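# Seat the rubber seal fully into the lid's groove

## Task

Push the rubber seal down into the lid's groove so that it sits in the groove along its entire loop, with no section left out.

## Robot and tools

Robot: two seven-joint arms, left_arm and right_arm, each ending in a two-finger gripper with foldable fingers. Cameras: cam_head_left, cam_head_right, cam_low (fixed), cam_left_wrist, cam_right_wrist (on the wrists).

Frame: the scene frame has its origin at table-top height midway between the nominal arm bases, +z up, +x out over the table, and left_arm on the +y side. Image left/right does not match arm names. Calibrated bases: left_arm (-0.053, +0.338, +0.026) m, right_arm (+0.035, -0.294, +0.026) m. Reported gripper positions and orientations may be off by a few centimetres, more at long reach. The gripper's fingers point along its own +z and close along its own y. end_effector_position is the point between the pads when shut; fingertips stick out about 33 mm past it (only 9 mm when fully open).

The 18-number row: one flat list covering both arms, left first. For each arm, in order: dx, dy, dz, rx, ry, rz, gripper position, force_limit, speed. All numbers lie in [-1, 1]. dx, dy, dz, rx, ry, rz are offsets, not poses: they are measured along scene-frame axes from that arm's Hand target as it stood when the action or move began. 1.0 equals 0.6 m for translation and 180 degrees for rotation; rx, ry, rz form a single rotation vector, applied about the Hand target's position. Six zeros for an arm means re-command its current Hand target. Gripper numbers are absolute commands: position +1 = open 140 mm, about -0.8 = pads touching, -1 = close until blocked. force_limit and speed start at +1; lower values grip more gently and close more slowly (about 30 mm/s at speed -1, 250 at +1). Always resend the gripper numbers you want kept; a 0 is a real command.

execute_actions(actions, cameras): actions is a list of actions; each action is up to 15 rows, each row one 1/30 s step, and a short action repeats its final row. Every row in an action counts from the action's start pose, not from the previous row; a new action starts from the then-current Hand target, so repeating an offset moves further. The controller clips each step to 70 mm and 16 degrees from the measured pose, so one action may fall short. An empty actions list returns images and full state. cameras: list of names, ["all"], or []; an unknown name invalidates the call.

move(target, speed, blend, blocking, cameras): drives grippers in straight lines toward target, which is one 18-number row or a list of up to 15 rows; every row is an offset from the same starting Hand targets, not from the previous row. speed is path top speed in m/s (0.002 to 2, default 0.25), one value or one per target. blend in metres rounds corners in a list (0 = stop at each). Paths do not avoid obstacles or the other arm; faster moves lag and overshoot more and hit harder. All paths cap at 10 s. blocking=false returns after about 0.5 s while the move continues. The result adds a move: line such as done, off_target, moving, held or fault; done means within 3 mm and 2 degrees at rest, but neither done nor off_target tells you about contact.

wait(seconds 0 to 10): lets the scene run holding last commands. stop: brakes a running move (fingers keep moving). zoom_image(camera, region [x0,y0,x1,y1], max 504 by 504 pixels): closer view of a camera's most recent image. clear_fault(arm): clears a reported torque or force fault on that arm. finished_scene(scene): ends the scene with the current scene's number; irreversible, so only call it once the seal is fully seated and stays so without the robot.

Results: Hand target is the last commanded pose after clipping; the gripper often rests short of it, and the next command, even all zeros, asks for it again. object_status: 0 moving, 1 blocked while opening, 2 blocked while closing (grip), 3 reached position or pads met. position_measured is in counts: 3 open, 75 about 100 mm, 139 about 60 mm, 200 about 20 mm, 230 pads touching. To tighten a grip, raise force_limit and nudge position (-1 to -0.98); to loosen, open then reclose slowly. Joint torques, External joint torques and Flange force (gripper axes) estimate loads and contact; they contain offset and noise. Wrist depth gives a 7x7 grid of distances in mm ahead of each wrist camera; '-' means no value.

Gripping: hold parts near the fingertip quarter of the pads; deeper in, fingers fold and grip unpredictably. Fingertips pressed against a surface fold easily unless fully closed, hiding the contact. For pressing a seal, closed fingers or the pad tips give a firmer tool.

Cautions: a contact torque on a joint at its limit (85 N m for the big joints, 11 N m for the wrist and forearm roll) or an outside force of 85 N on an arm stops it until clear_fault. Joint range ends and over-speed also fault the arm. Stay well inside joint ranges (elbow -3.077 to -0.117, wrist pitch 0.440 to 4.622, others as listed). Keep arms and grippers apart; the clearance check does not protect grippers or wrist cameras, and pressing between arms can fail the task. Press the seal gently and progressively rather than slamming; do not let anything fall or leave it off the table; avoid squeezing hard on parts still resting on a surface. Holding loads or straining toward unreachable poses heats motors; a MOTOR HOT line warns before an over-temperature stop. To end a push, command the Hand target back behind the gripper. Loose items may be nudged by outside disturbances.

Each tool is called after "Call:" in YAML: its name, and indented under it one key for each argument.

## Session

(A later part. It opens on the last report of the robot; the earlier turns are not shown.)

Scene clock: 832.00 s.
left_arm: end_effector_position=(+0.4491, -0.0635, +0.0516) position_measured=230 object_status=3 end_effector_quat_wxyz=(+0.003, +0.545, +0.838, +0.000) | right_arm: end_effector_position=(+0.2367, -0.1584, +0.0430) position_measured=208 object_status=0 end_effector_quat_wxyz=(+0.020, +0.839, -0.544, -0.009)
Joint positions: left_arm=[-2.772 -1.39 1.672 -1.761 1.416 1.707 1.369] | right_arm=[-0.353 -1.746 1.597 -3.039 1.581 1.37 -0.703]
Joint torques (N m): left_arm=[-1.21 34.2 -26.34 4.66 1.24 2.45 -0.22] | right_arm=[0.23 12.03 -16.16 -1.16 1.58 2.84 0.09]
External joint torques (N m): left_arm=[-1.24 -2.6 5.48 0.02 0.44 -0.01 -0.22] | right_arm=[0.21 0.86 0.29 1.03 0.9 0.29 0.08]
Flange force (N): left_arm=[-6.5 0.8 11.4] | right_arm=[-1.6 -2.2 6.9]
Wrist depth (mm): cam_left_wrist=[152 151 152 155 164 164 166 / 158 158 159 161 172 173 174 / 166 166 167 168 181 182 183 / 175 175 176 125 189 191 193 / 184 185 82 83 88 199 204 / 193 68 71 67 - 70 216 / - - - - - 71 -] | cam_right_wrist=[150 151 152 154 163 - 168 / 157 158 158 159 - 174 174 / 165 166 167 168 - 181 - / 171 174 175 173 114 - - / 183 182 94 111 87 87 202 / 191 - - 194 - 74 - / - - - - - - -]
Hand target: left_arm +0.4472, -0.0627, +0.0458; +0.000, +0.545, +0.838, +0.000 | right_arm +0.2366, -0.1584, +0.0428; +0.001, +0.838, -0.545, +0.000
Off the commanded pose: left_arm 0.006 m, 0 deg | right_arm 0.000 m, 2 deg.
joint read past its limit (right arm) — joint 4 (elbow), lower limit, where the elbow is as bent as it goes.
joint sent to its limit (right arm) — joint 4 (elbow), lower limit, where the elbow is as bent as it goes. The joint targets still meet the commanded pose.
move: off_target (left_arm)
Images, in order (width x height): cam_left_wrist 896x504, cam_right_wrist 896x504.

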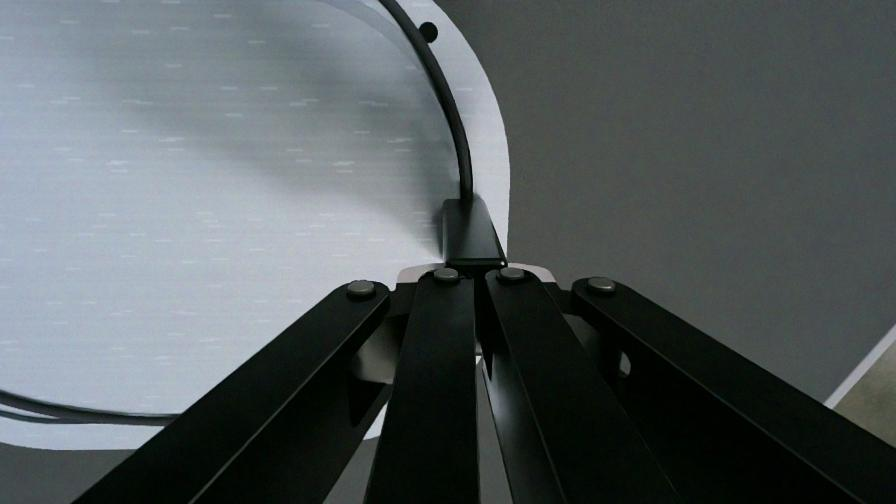

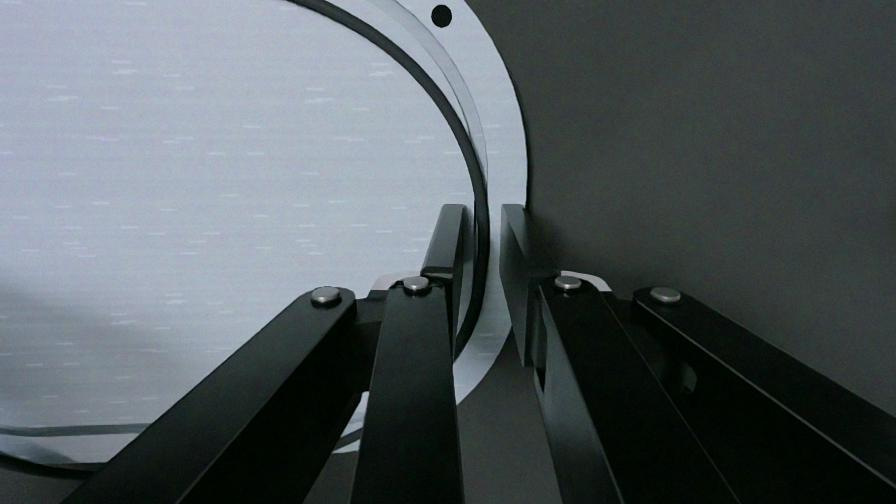

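Call:
move:
  target:
    - [0,0,0,0,0,0,-1,-1,-1, 0,0,0.12,0,0,0,-0.62,-1,-1]
    - [0,0,0,0,0,0,-1,-1,-1, 0.24,-0.04,0.12,0,0,0.5,-0.62,-1,-1]
  speed: [0.08,0.3]
  cameras: ["all"]

Scene clock: 850.00 s.
left_arm: end_effector_position=(+0.4491, -0.0635, +0.0516) position_measured=230 object_status=3 end_effector_quat_wxyz=(+0.003, +0.545, +0.838, +0.000) | right_arm: end_effector_position=(+0.3797, -0.1813, +0.1140) position_measured=208 object_status=3 end_effector_quat_wxyz=(-0.001, +0.979, +0.205, -0.001)
Joint positions: left_arm=[-2.772 -1.39 1.672 -1.761 1.416 1.707 1.369] | right_arm=[-0.956 -1.272 1.332 -2.699 1.23 1.739 -2.531]
Joint velocities: left_arm=[within noise] | right_arm=[0 0 -0.002 0.001 0 -0.001 -0.006]
Joint torques (N m): left_arm=[-1.22 34.14 -26.32 4.67 1.23 2.46 -0.21] | right_arm=[-0.2 13.79 -22.78 9.57 0.77 2.52 -0.34]
External joint torques (N m): left_arm=[-1.36 -2.83 5.68 -0.08 0.42 -0.01 -0.21] | right_arm=[-0.18 0.23 -0.3 0.51 -0.16 -0.04 -0.34]
Flange force (N): left_arm=[-6.6 0.7 11.9] | right_arm=[1.6 1.7 -1.4]
Wrist depth (mm): cam_left_wrist=[152 151 152 155 164 164 166 / 158 158 159 160 172 173 173 / 166 166 167 167 181 182 183 / 174 175 176 125 189 191 193 / 184 185 82 83 88 199 204 / 193 68 71 67 - 70 216 / - - - - - 71 -] | cam_right_wrist=[- 224 222 222 - 233 232 / 236 234 233 233 - - - / - 246 244 243 - - - / - 258 257 250 117 - - / - 268 94 93 87 87 - / 302 - - - - 74 - / - - - - - - -]
Hand target: left_arm +0.4472, -0.0627, +0.0458; +0.000, +0.545, +0.838, +0.000 | right_arm +0.3806, -0.1824, +0.1148; +0.001, +0.978, +0.208, +0.000
Off the commanded pose: left_arm 0.006 m, 0 deg | right_arm 0.002 m, 0 deg.
move: off_target (left_arm)

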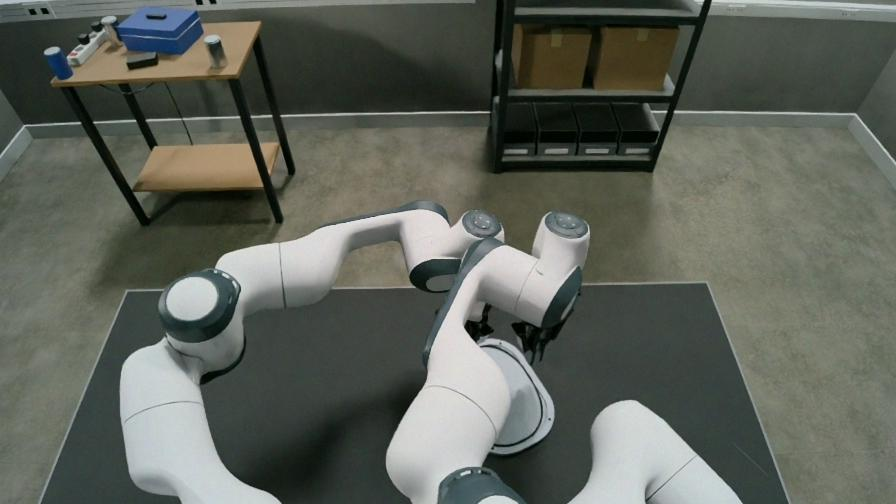

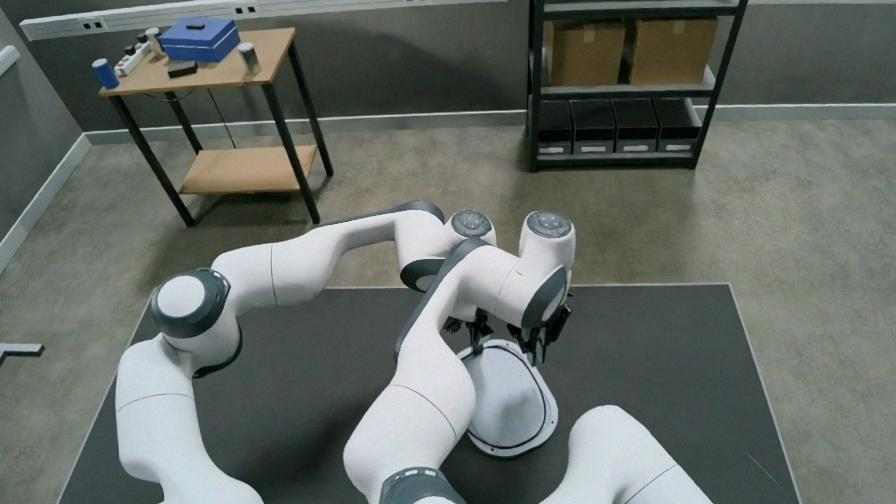

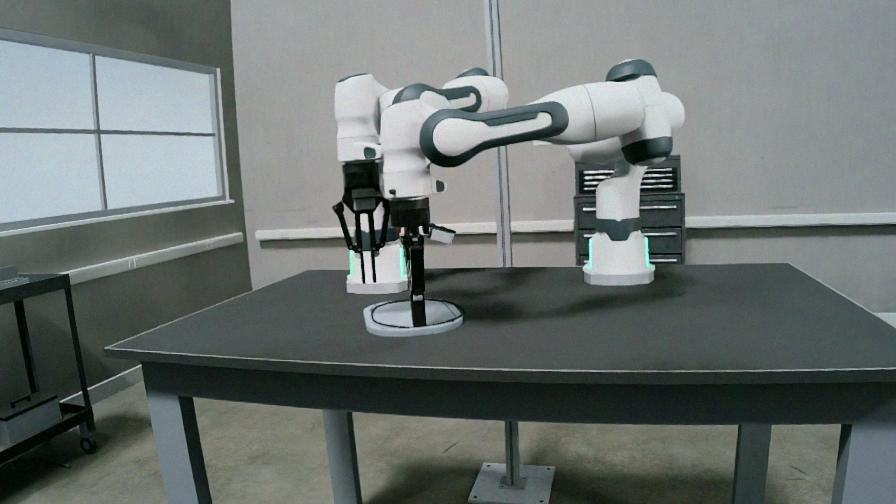

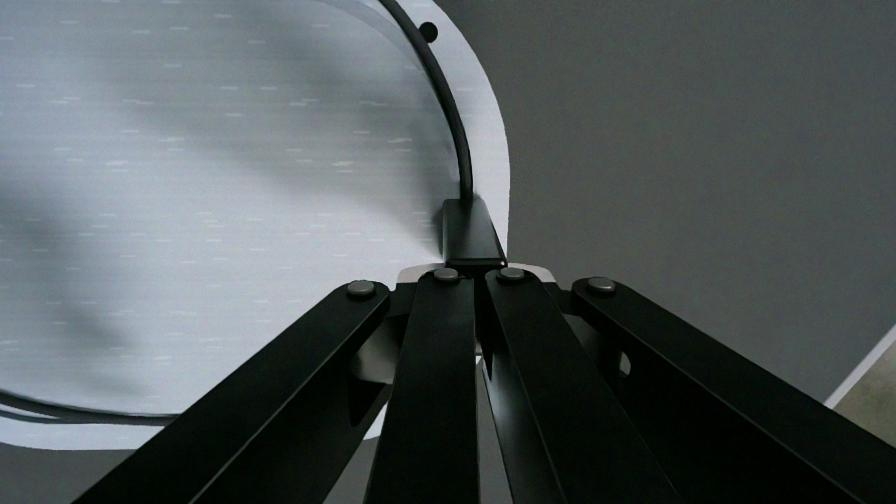

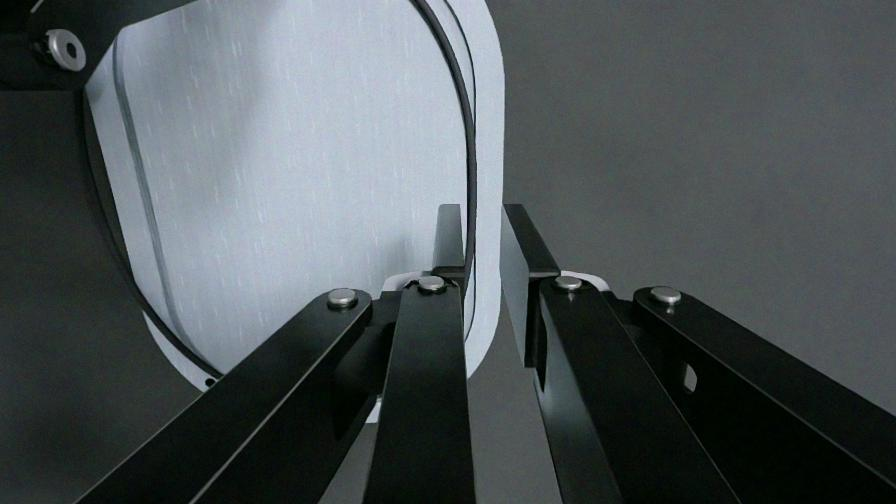

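Call:
zoom_image:
  camera: "cam_right_wrist"
  region: [400, 0, 540, 360]

Call:
zoom_image:
  camera: "cam_right_wrist"
  region: [60, 60, 260, 400]

Scaled by 1.400 from the camera's 896x504 image, which has a finer 1280x720 frame.

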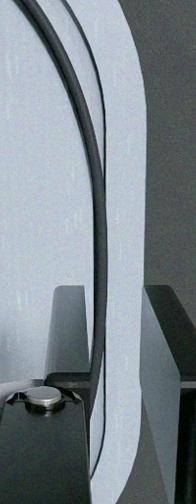

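Scaled by 1.482 from the camera's 896x504 image, which has a finer 1280x720 frame.

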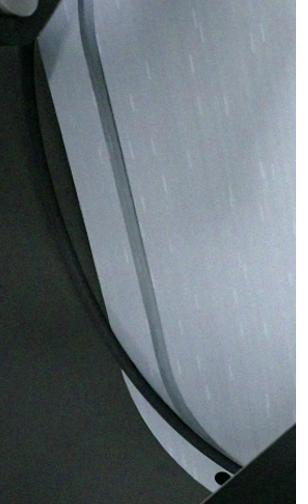

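Call:
move:
  target:
    - [0,0,0,0,0,0,-1,-1,-1, 0.0013,-0.003,0,0,0,0,-0.62,-1,-1]
    - [0,0,0,0,0,0,-1,-1,-1, 0.0013,-0.003,0,0,0,0,-1,-1,-1]
    - [0,0,0,0,0,0,-1,-1,-1, 0.0013,-0.003,-0.1167,0,0,0,-1,-1,-1]
  speed: [0.1,0.1,0.08]
  cameras: ["cam_left_wrist","cam_right_wrist"]

Scene clock: 887.23 s.
left_arm: end_effector_position=(+0.4491, -0.0635, +0.0516) position_measured=230 object_status=3 end_effector_quat_wxyz=(+0.003, +0.545, +0.838, +0.000) | right_arm: end_effector_position=(+0.3771, -0.1848, +0.0866) position_measured=230 object_status=3 end_effector_quat_wxyz=(+0.001, +0.979, +0.204, -0.006)
Joint positions: left_arm=[-2.772 -1.39 1.672 -1.761 1.416 1.707 1.369] | right_arm=[-0.976 -1.272 1.417 -2.711 1.297 1.771 -2.548]
Joint torques (N m): left_arm=[-1.23 34.15 -26.33 4.65 1.23 2.46 -0.22] | right_arm=[0.85 14.16 -22.83 8.17 0.53 2.5 -0.05]
External joint torques (N m): left_arm=[-1.17 -2.66 5.51 0.03 0.44 -0.01 -0.22] | right_arm=[0.9 0.25 -0.22 0.72 -0.36 -0.05 -0.05]
Flange force (N): left_arm=[-6.3 0.8 11.4] | right_arm=[-0.6 -2.2 -2.5]
Wrist depth (mm): cam_left_wrist=[152 151 152 155 164 164 166 / 158 158 159 161 172 173 174 / 166 167 167 168 181 182 183 / 175 175 176 138 189 191 192 / 184 185 82 83 88 199 204 / 193 67 71 67 - 70 216 / - - - - - 71 -] | cam_right_wrist=[198 199 197 196 - 204 207 / 206 206 206 204 218 212 - / 219 216 216 215 226 - - / 227 228 228 132 124 240 - / 250 241 94 93 87 83 - / - - - - - 74 - / - - - - - - -]
Hand target: left_arm +0.4472, -0.0627, +0.0458; +0.000, +0.545, +0.838, +0.000 | right_arm +0.3767, -0.1847, +0.0870; +0.001, +0.979, +0.205, -0.007 (not the last commanded pose)
Off the commanded pose: left_arm 0.006 m, 0 deg | right_arm 0.042 m, 1 deg.
move: held (right_arm; a check stopped the path), off_target (left_arm); path passed 2 of 3 targets; limits=held
pose unreachable (right arm): on one or more control steps of this call, first in action 0 (counted from 0), this arm could not follow its commanded pose, so it was not sent that pose on those steps. It may still have moved: this result reports where it is.
cause: moving toward the commanded pose would bring a part of the arm too close to another arm (a part of this arm just beyond joint 5 (forearm roll) and a part of the left arm just beyond its joint 6 (wrist pitch), under 1 mm apart when this arm was first held).
Images, in order (width x height): cam_left_wrist 896x504, cam_right_wrist 896x504.

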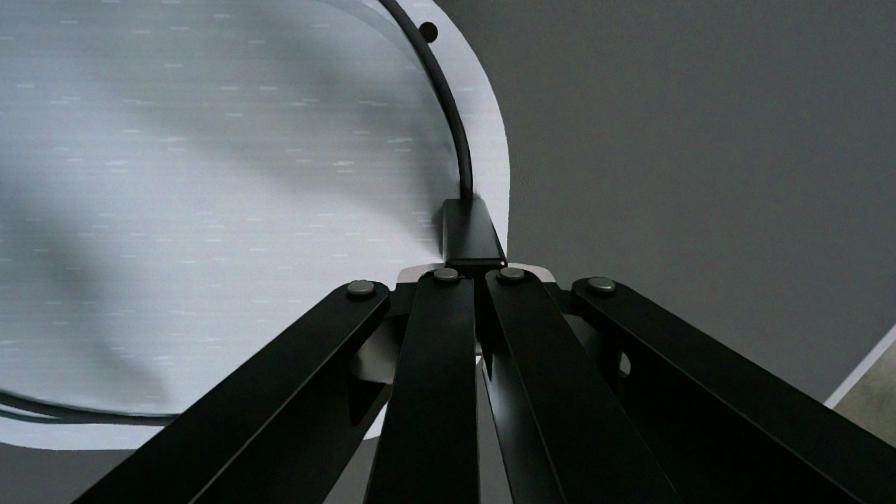

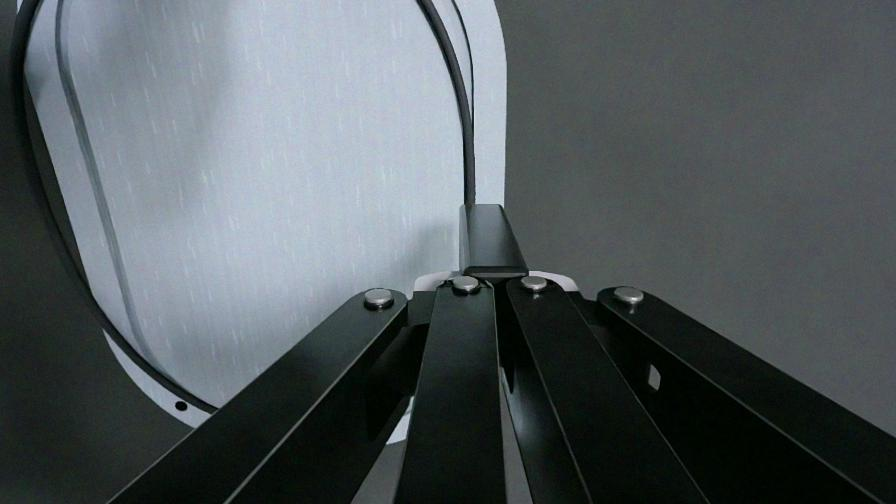

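Call:
move:
  target:
    - [0,0,0.0437,0,0,0,-1,-1,-1, 0,0,0.1883,0,0,0,-1,-1,-1]
    - [0,0,0.0437,0,0,0,-0.62,-1,-1, -0.1278,-0.4422,0.355,0,0,0,-1,-1,-1]
  speed: [0.1,0.25]
  cameras: ["all"]

Scene clock: 899.53 s.
left_arm: end_effector_position=(+0.4468, -0.0642, +0.0710) position_measured=208 object_status=0 end_effector_quat_wxyz=(+0.001, +0.545, +0.838, +0.000) | right_arm: end_effector_position=(+0.2999, -0.4484, +0.2995) position_measured=230 object_status=3 end_effector_quat_wxyz=(-0.001, +0.979, +0.203, -0.007)
Joint positions: left_arm=[-2.771 -1.37 1.644 -1.761 1.389 1.681 1.369] | right_arm=[-1.249 -0.979 0.57 -2.606 0.456 1.688 -2.973]
Joint torques (N m): left_arm=[-0.3 37.2 -31.81 5.91 0.32 2.22 0.03] | right_arm=[-0.05 2.54 -11.62 21.98 0.77 2.53 -0.33]
External joint torques (N m): left_arm=[-0.29 0.53 0.1 0.81 -0.49 -0.26 0.03] | right_arm=[-0.07 -0.14 0.36 0.07 -0.15 0.03 -0.33]
Flange force (N): left_arm=[-4.0 1.6 -1.4] | right_arm=[-0.1 0.4 0.2]
Wrist depth (mm): cam_left_wrist=[168 168 170 173 181 182 183 / 176 177 177 180 190 191 192 / 185 186 187 187 200 202 202 / 195 196 195 193 207 212 213 / 206 202 89 94 89 84 228 / 213 68 71 71 - 72 1291 / - - - - - 70 -] | cam_right_wrist=[392 392 402 - - - 1231 / - - - - - - 1291 / 446 - 432 440 450 1373 1358 / - 461 460 120 458 1481 1448 / 382 399 88 93 87 1456 1515 / 306 - - - - 74 1589 / - - - - - - -]
Hand target: left_arm +0.4472, -0.0627, +0.0720; +0.000, +0.545, +0.838, +0.000 | right_arm +0.3000, -0.4500, +0.3000; +0.001, +0.979, +0.205, -0.007
Off the commanded pose: left_arm 0.002 m, 0 deg | right_arm 0.002 m, 0 deg.
move: done

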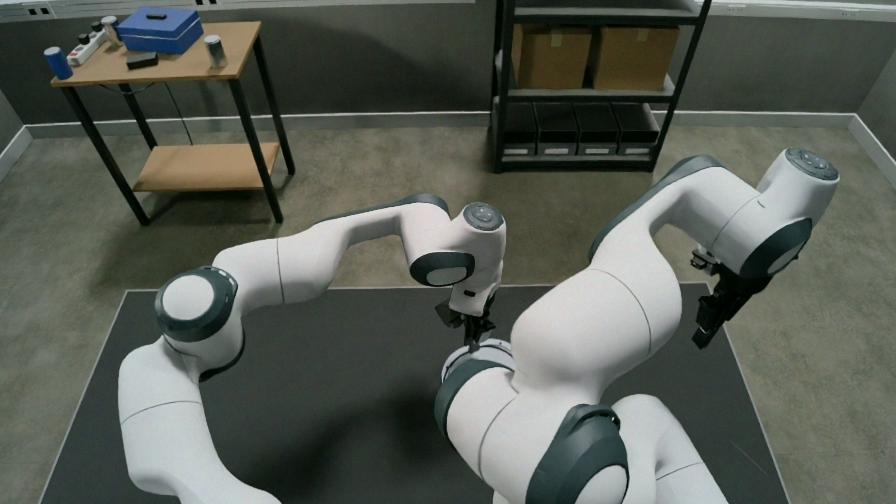

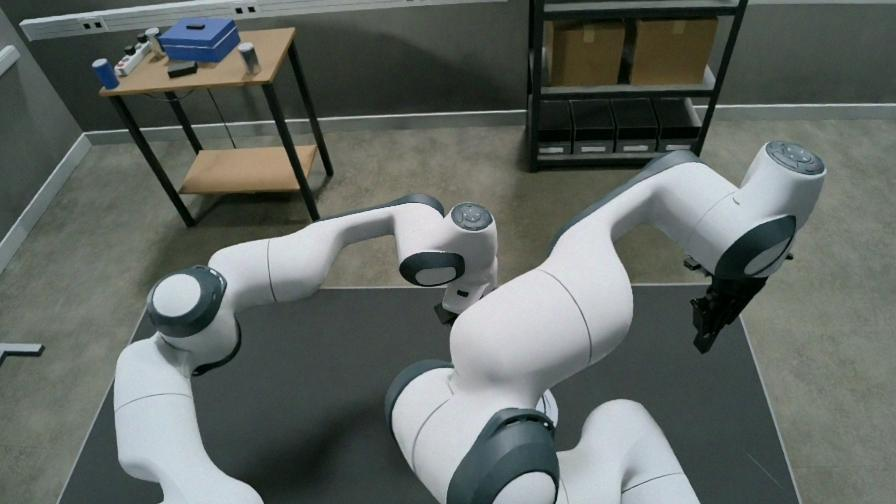

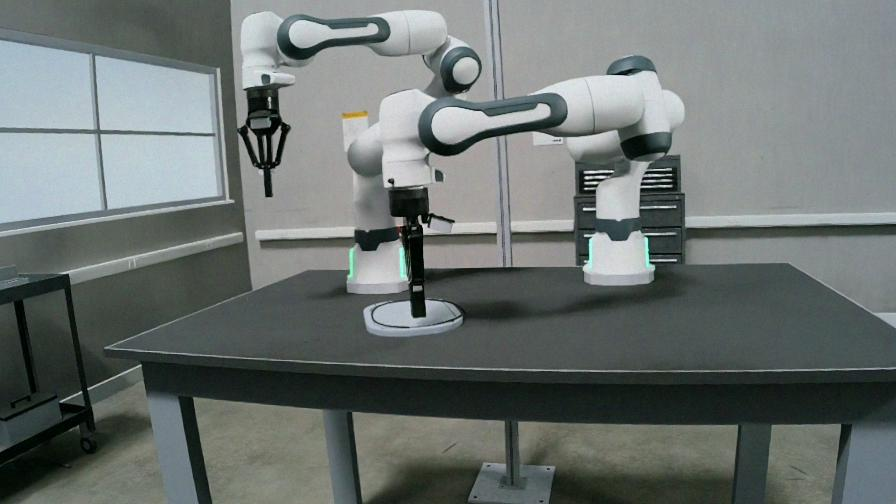

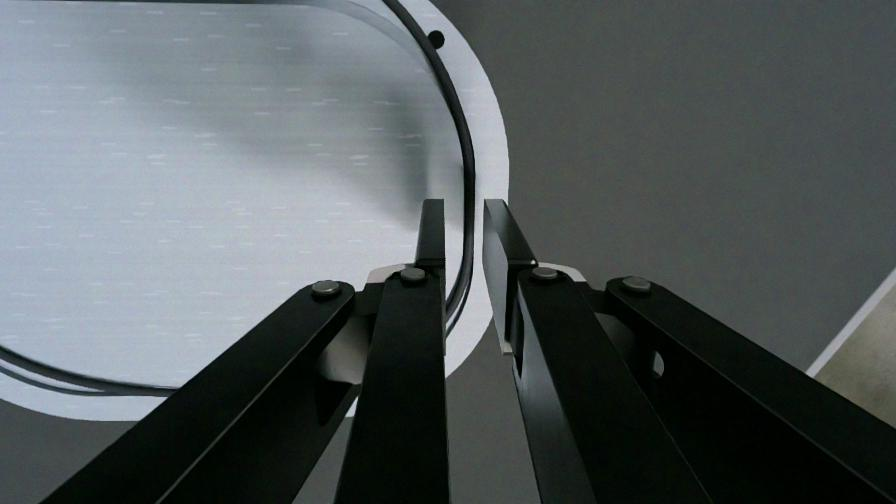

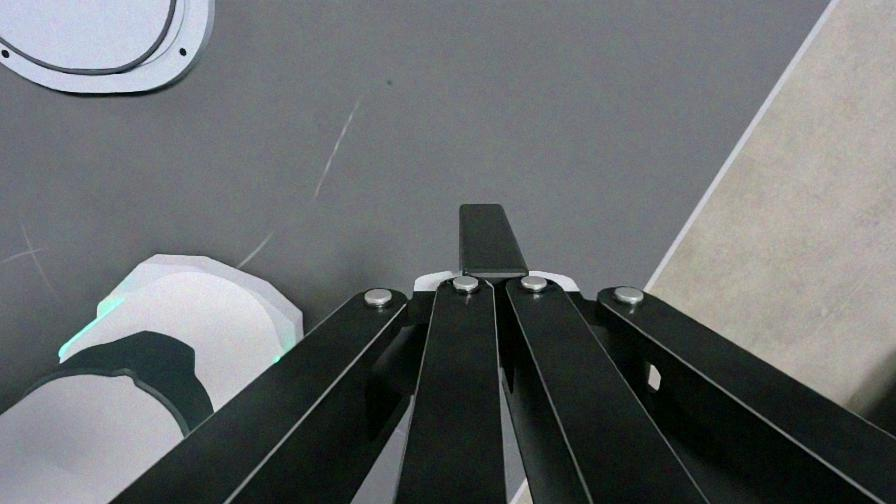

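Call:
move:
  target: [-0.0083,-0.0968,0.0467,0,0,-0.2444,-0.45,-1,-1, 0,0,0,0,0,0,-1,-1,-1]
  speed: 0.2
  cameras: ["cam_left_wrist","cam_head_left"]

Scene clock: 920.33 s.
left_arm: end_effector_position=(+0.4429, -0.1184, +0.1003) position_measured=186 object_status=3 end_effector_quat_wxyz=(+0.033, +0.816, +0.577, -0.009) | right_arm: end_effector_position=(+0.2999, -0.4484, +0.2995) position_measured=230 object_status=3 end_effector_quat_wxyz=(-0.001, +0.979, +0.203, -0.007)
Joint positions: left_arm=[-2.859 -1.416 1.573 -1.691 1.429 1.658 2.093] | right_arm=[-1.249 -0.979 0.57 -2.606 0.456 1.688 -2.973]
Joint velocities: left_arm=[0 0 0 0 -0.001 0.001 0.007] | right_arm=[within noise]
Joint torques (N m): left_arm=[-0.85 39.14 -31.32 3.76 0.88 2.88 0.07] | right_arm=[-0.12 2.51 -11.64 21.92 0.79 2.53 -0.24]
External joint torques (N m): left_arm=[-0.59 0.87 0.94 0.07 -0.01 0.25 0.07] | right_arm=[-0.06 -0.17 0.41 -0.02 -0.12 0.02 -0.24]
Flange force (N): left_arm=[-1.7 1.8 0.8] | right_arm=[0.0 0.0 0.4]
Wrist depth (mm): cam_left_wrist=[191 189 190 199 206 208 211 / 199 200 201 204 218 220 224 / 208 211 213 214 230 234 238 / 221 223 223 224 240 249 256 / 235 89 94 242 88 88 270 / - 68 75 274 - 72 67 / - - - 300 - 73 -] | cam_right_wrist=[391 397 - - 411 - 1291 / - 429 - - - - 1317 / - - - 447 - 1465 1358 / - 441 - 131 466 1410 1448 / 390 399 88 93 87 1481 1533 / 304 - - - - 74 1599 / - - - - - - -]
Hand target: left_arm +0.4422, -0.1208, +0.1000; +0.000, +0.819, +0.573, +0.000 | right_arm +0.3000, -0.4500, +0.3000; +0.001, +0.979, +0.205, -0.007
Off the commanded pose: left_arm 0.003 m, 4 deg | right_arm 0.002 m, 0 deg.
joint sent to its limit (left arm) — joint 1 (waist), lower limit. The joint targets are off in orientation, not in position.
move: off_target (left_arm)
Images, in order (width x height): cam_head_left 896x504, cam_left_wrist 896x504.

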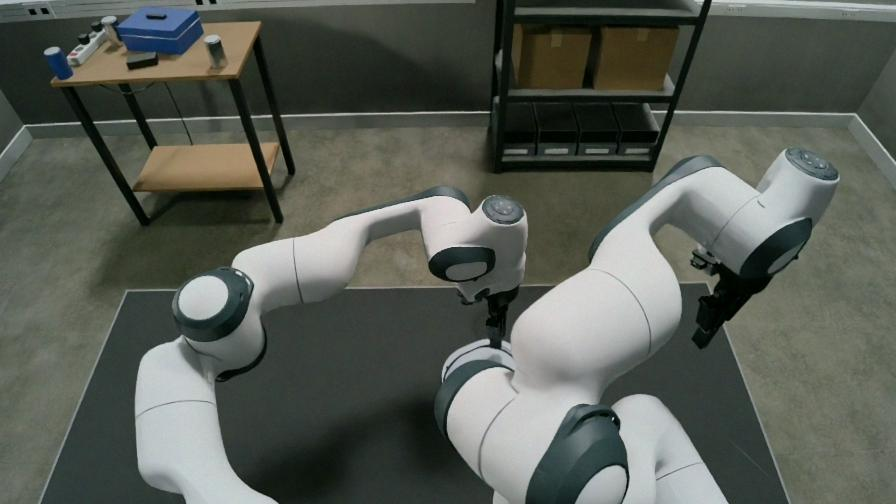

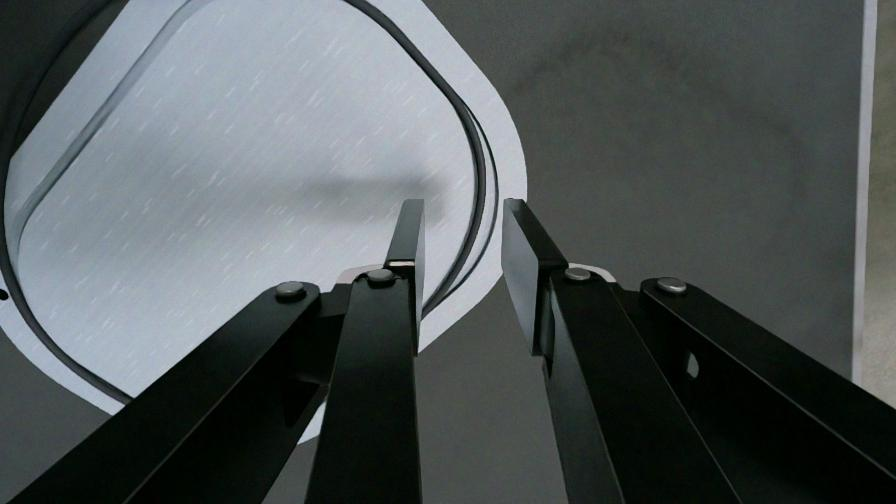

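Call:
move:
  target:
    - [0,0,0.1667,0,0,0,-0.45,-1,-1, 0,0,0,0,0,0,-1,-1,-1]
    - [0,0,0.1667,0,0,0.4444,-0.45,-1,-1, 0,0,0,0,0,0,-1,-1,-1]
    - [0,0,0.1667,0,0,0.8889,-0.45,-1,-1, 0,0,0,0,0,0,-1,-1,-1]
  speed: [0.15,0.4,0.4]
  cameras: ["cam_left_wrist","cam_head_left","cam_low"]

Scene clock: 941.33 s.
left_arm: end_effector_position=(+0.4413, -0.1200, +0.1998) position_measured=186 object_status=3 end_effector_quat_wxyz=(-0.003, -0.419, +0.907, -0.039) | right_arm: end_effector_position=(+0.2999, -0.4484, +0.2995) position_measured=230 object_status=3 end_effector_quat_wxyz=(-0.001, +0.979, +0.203, -0.007)
Joint positions: left_arm=[-2.859 -1.115 1.599 -1.64 1.126 1.704 -0.617] | right_arm=[-1.249 -0.979 0.57 -2.606 0.456 1.688 -2.973]
Joint velocities: left_arm=[0.001 -0.001 0 0 0.002 -0.002 -0.007] | right_arm=[within noise]
Joint torques (N m): left_arm=[-0.77 36 -29.18 11.75 1.27 2.65 -0.28] | right_arm=[-0.09 2.49 -11.6 22.01 0.79 2.52 -0.27]
External joint torques (N m): left_arm=[-0.77 -0.23 -0.03 0.73 0.47 -0.17 -0.28] | right_arm=[-0.07 -0.19 0.4 0.09 -0.12 0.02 -0.27]
Flange force (N): left_arm=[1.7 -5.7 0.1] | right_arm=[0.1 0.1 0.2]
Wrist depth (mm): cam_left_wrist=[308 304 301 292 286 283 289 / 324 319 318 303 299 295 304 / 1272 335 332 316 312 314 319 / 1311 358 345 325 323 336 333 / 1383 83 94 359 88 88 351 / - 68 75 382 - 72 67 / - - - 410 - 73 -] | cam_right_wrist=[390 392 - - - - 1279 / 427 426 440 - - - 1291 / 446 441 - - - 1417 1387 / - 456 - 120 - 1448 1448 / 416 399 88 93 87 1481 1542 / 310 - - - - 74 1551 / - - - - - - -]
Hand target: left_arm +0.4422, -0.1208, +0.2001; +0.000, -0.422, +0.906, +0.000 | right_arm +0.3000, -0.4500, +0.3000; +0.001, +0.979, +0.205, -0.007
Off the commanded pose: left_arm 0.001 m, 4 deg | right_arm 0.002 m, 0 deg.
joint sent to its limit (left arm) — joint 1 (waist), lower limit. The joint targets are off in orientation, not in position.
move: off_target (left_arm); limits=paced
Images, in order (width x height): cam_head_left 896x504, cam_low 896x504, cam_left_wrist 896x504.

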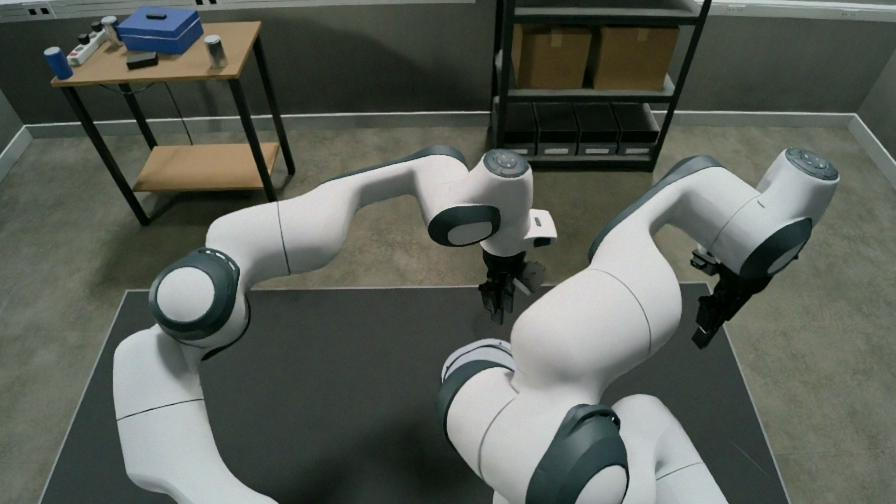

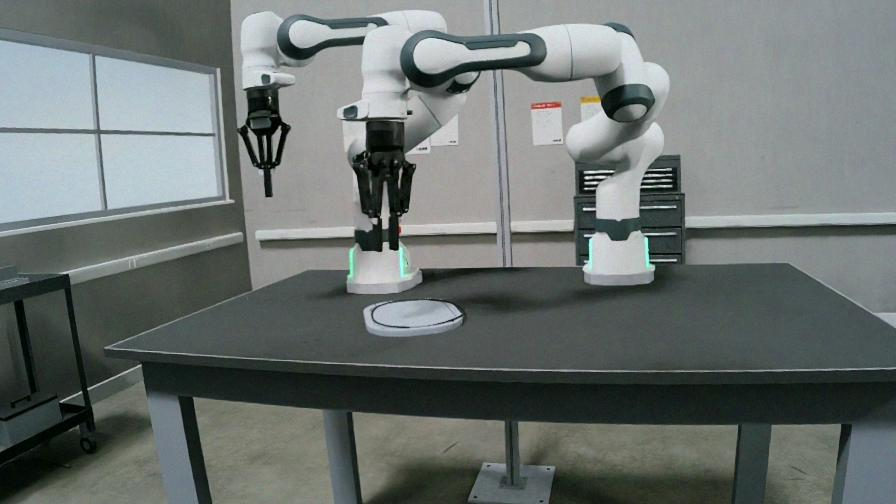

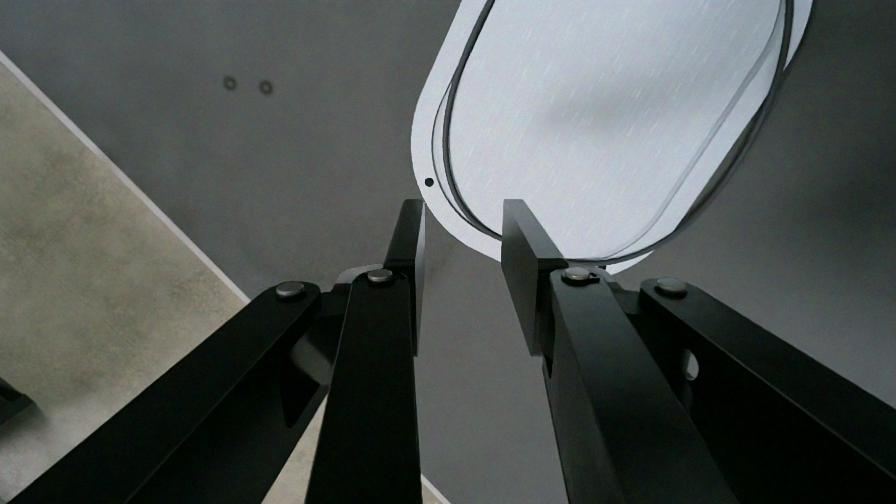

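Call:
move:
  target:
    - [-0.3018,0.5577,-0.03,0,0,0,-0.45,-1,-1, 0,0,0,0,0,0,-1,-1,-1]
    - [-0.3018,0.5577,-0.03,0,0,0.5556,-0.45,-1,-1, 0,0,0,0,0,0,-1,-1,-1]
  speed: [0.25,0.4]
  cameras: ["cam_left_wrist","cam_head_left","cam_low"]

Scene clock: 993.03 s.
left_arm: end_effector_position=(+0.2618, +0.2149, +0.1824) position_measured=186 object_status=3 end_effector_quat_wxyz=(-0.001, +0.965, -0.263, +0.000) | right_arm: end_effector_position=(+0.2999, -0.4484, +0.2995) position_measured=230 object_status=3 end_effector_quat_wxyz=(-0.001, +0.979, +0.203, -0.007)
Joint positions: left_arm=[-1.235 -0.841 0.845 -2.763 0.67 2.022 -1.945] | right_arm=[-1.249 -0.979 0.57 -2.606 0.456 1.688 -2.973]
Joint velocities: left_arm=[0 0.001 0 0 0 0 -0.006] | right_arm=[within noise]
Joint torques (N m): left_arm=[-0.42 2.02 -13.45 19.35 0.33 2.92 -0.39] | right_arm=[-0.14 2.53 -11.6 21.97 0.81 2.52 -0.3]
External joint torques (N m): left_arm=[-0.34 1.01 -0.24 -0.75 -0.5 0.28 -0.39] | right_arm=[-0.1 -0.1 0.44 0.01 -0.11 0.01 -0.3]
Flange force (N): left_arm=[2.7 3.1 2.5] | right_arm=[0.1 0.4 0.4]
Wrist depth (mm): cam_left_wrist=[278 279 280 282 284 285 286 / 293 294 295 297 298 301 302 / 310 311 312 313 315 316 319 / 328 328 327 324 328 335 340 / 348 84 94 351 88 88 359 / - 68 75 371 - 72 67 / - - - 398 - 73 -] | cam_right_wrist=[397 386 407 - 408 - 1285 / - - - - - - 1311 / - - - - - 1410 1365 / - 467 - 119 - 1410 1433 / 393 400 88 93 87 1456 1533 / 307 - - - - 74 1570 / - - - - - - -]
Hand target: left_arm +0.2611, +0.2138, +0.1821; +0.000, +0.966, -0.259, +0.000 | right_arm +0.3000, -0.4500, +0.3000; +0.001, +0.979, +0.205, -0.007
Off the commanded pose: left_arm 0.001 m, 0 deg | right_arm 0.002 m, 0 deg.
move: done
Images, in order (width x height): cam_head_left 896x504, cam_low 896x504, cam_left_wrist 896x504.

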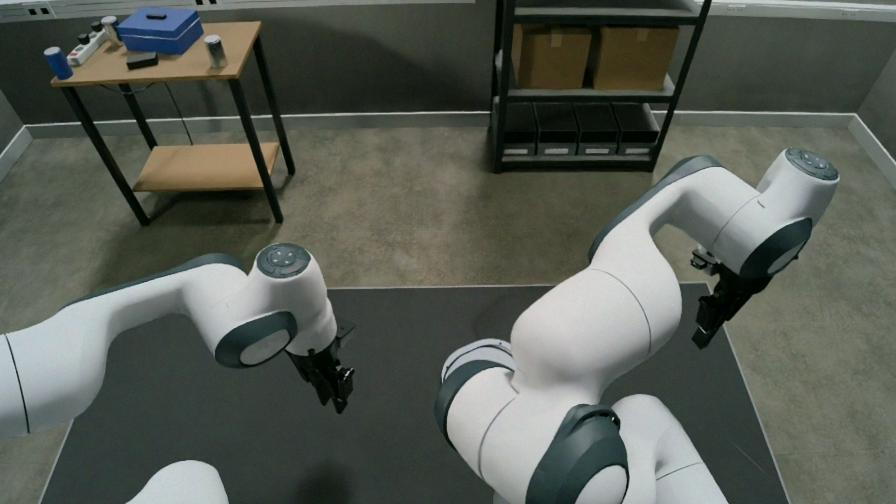

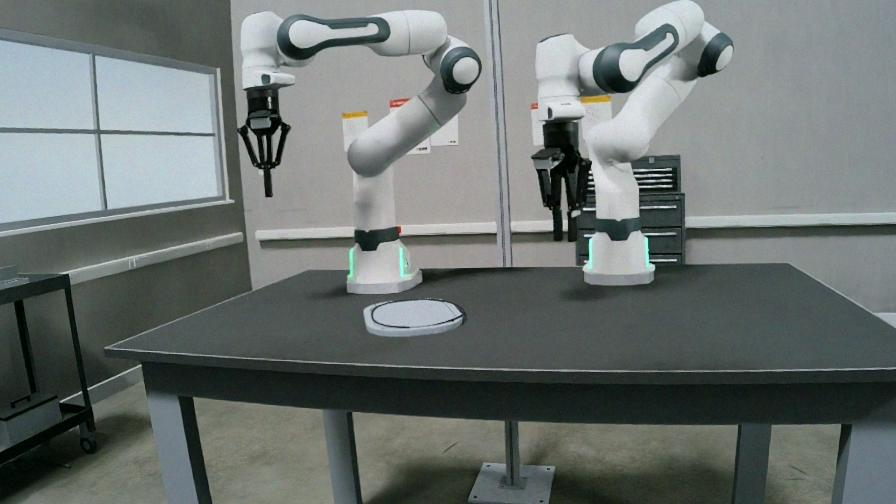

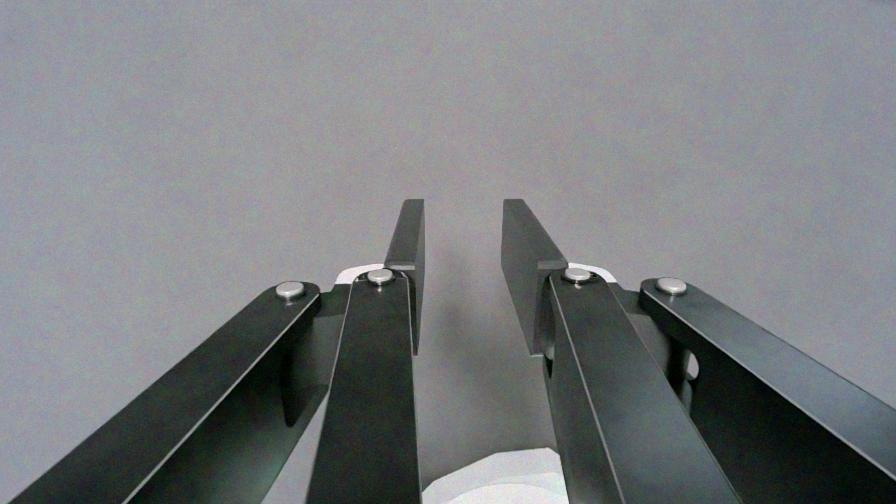

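Call:
move:
  target:
    - [0.1982,-0.273,0.3965,0,0,0.1667,-0.45,-1,-1, 0.3333,0.1167,0.1667,0,0,0,-1,-1,-1]
    - [0.1982,-0.273,0.3965,0,0,0.1667,-0.45,-1,-1, 0.3333,0.1167,0.1667,0,0,-0.3722,-1,-1,-1]
    - [0.1982,-0.273,0.3965,0,0,0.1667,-0.45,-1,-1, 0.3333,0.1167,0.1667,0,0,-0.7444,-1,-1,-1]
  speed: [0.25,0.4,0.4]
  cameras: ["all"]

Scene clock: 1008.47 s.
left_arm: end_effector_position=(+0.3804, +0.0492, +0.4202) position_measured=186 object_status=3 end_effector_quat_wxyz=(+0.000, +1.000, -0.004, +0.003) | right_arm: end_effector_position=(+0.4995, -0.3815, +0.4000) position_measured=230 object_status=3 end_effector_quat_wxyz=(+0.005, -0.572, +0.820, +0.003)
Joint positions: left_arm=[-1.434 -0.176 0.749 -1.763 0.123 1.637 -2.246] | right_arm=[-2.133 -1.38 0.855 -1.854 1.127 0.962 -0.729]
Joint velocities: left_arm=[within noise] | right_arm=[0 0.001 -0.001 -0.001 0 0 0.005]
Joint torques (N m): left_arm=[-0.56 -15.26 -3.47 24.65 0.42 2.42 -0.33] | right_arm=[0.33 30.51 -24.38 5.35 0.95 2.48 0.24]
External joint torques (N m): left_arm=[-0.55 1.26 0.56 0.38 -0.52 -0.2 -0.33] | right_arm=[0.45 1.01 0.44 0.3 0.27 -0.14 0.24]
Flange force (N): left_arm=[6.6 5.2 -2.6] | right_arm=[-0.9 -2.4 -2.0]
Wrist depth (mm): cam_left_wrist=[490 492 494 497 493 501 501 / 517 518 518 523 513 529 526 / 544 544 551 547 540 552 553 / 574 572 571 566 556 584 586 / 610 84 94 613 88 88 626 / - 68 75 651 - 72 67 / - - - 699 - 73 -] | cam_right_wrist=[1358 1338 494 - - - - / 1425 1410 1570 512 - 510 - / 1465 1498 1440 - 545 - - / 1599 1570 1551 121 593 548 - / 1618 1659 94 93 87 83 - / 1725 - - - - 74 - / - - - - - - -]
Hand target: left_arm +0.3800, +0.0500, +0.4200; +0.000, +1.000, +0.000, +0.000 | right_arm +0.5000, -0.3800, +0.4000; +0.006, -0.571, +0.821, +0.004
Off the commanded pose: left_arm 0.001 m, 1 deg | right_arm 0.002 m, 0 deg.
move: done

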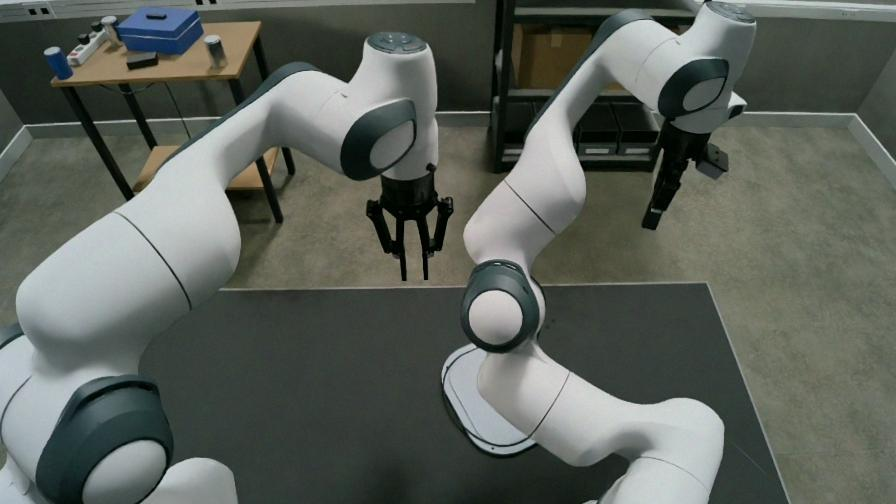

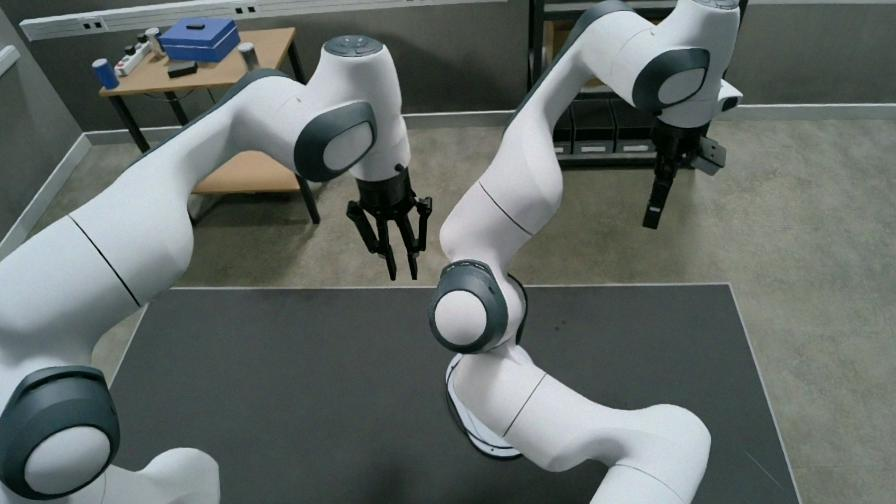

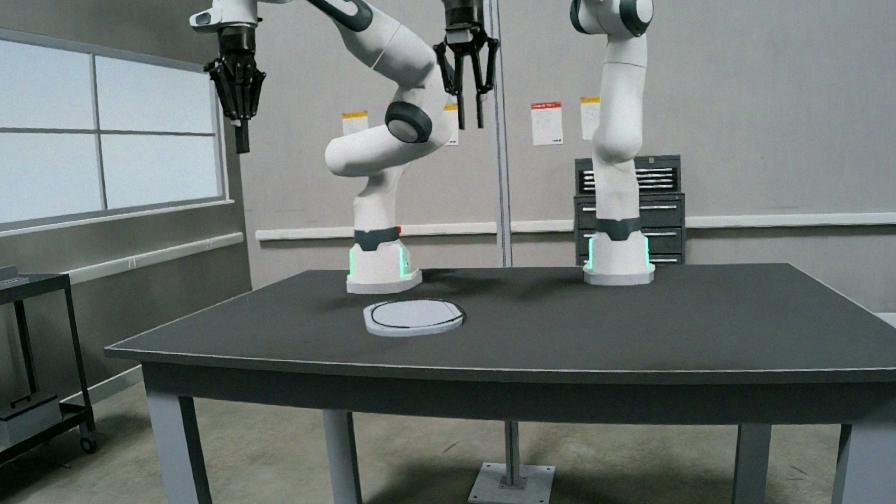

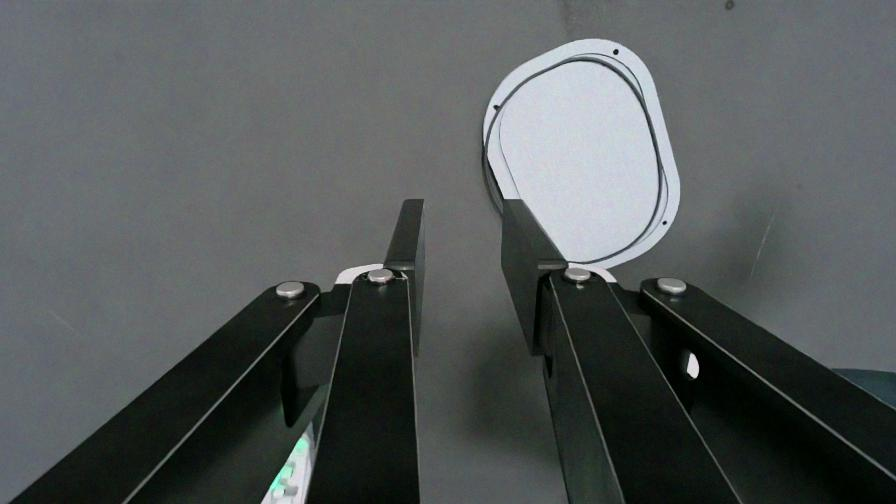

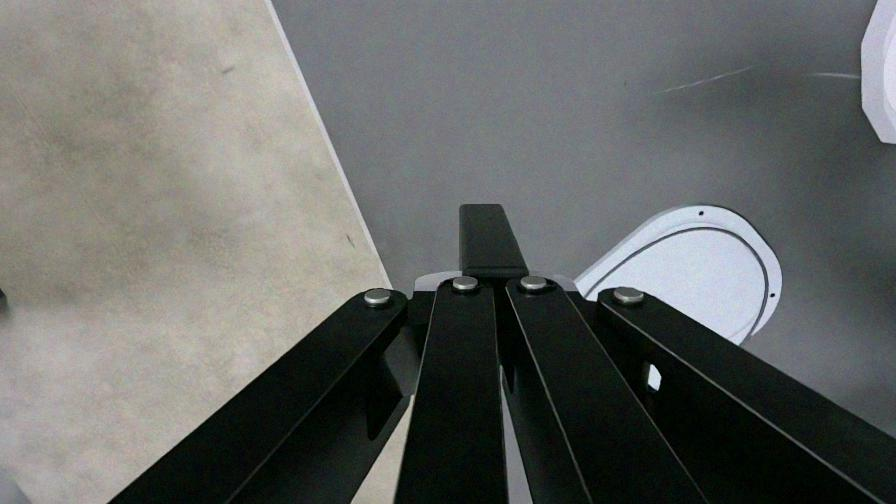

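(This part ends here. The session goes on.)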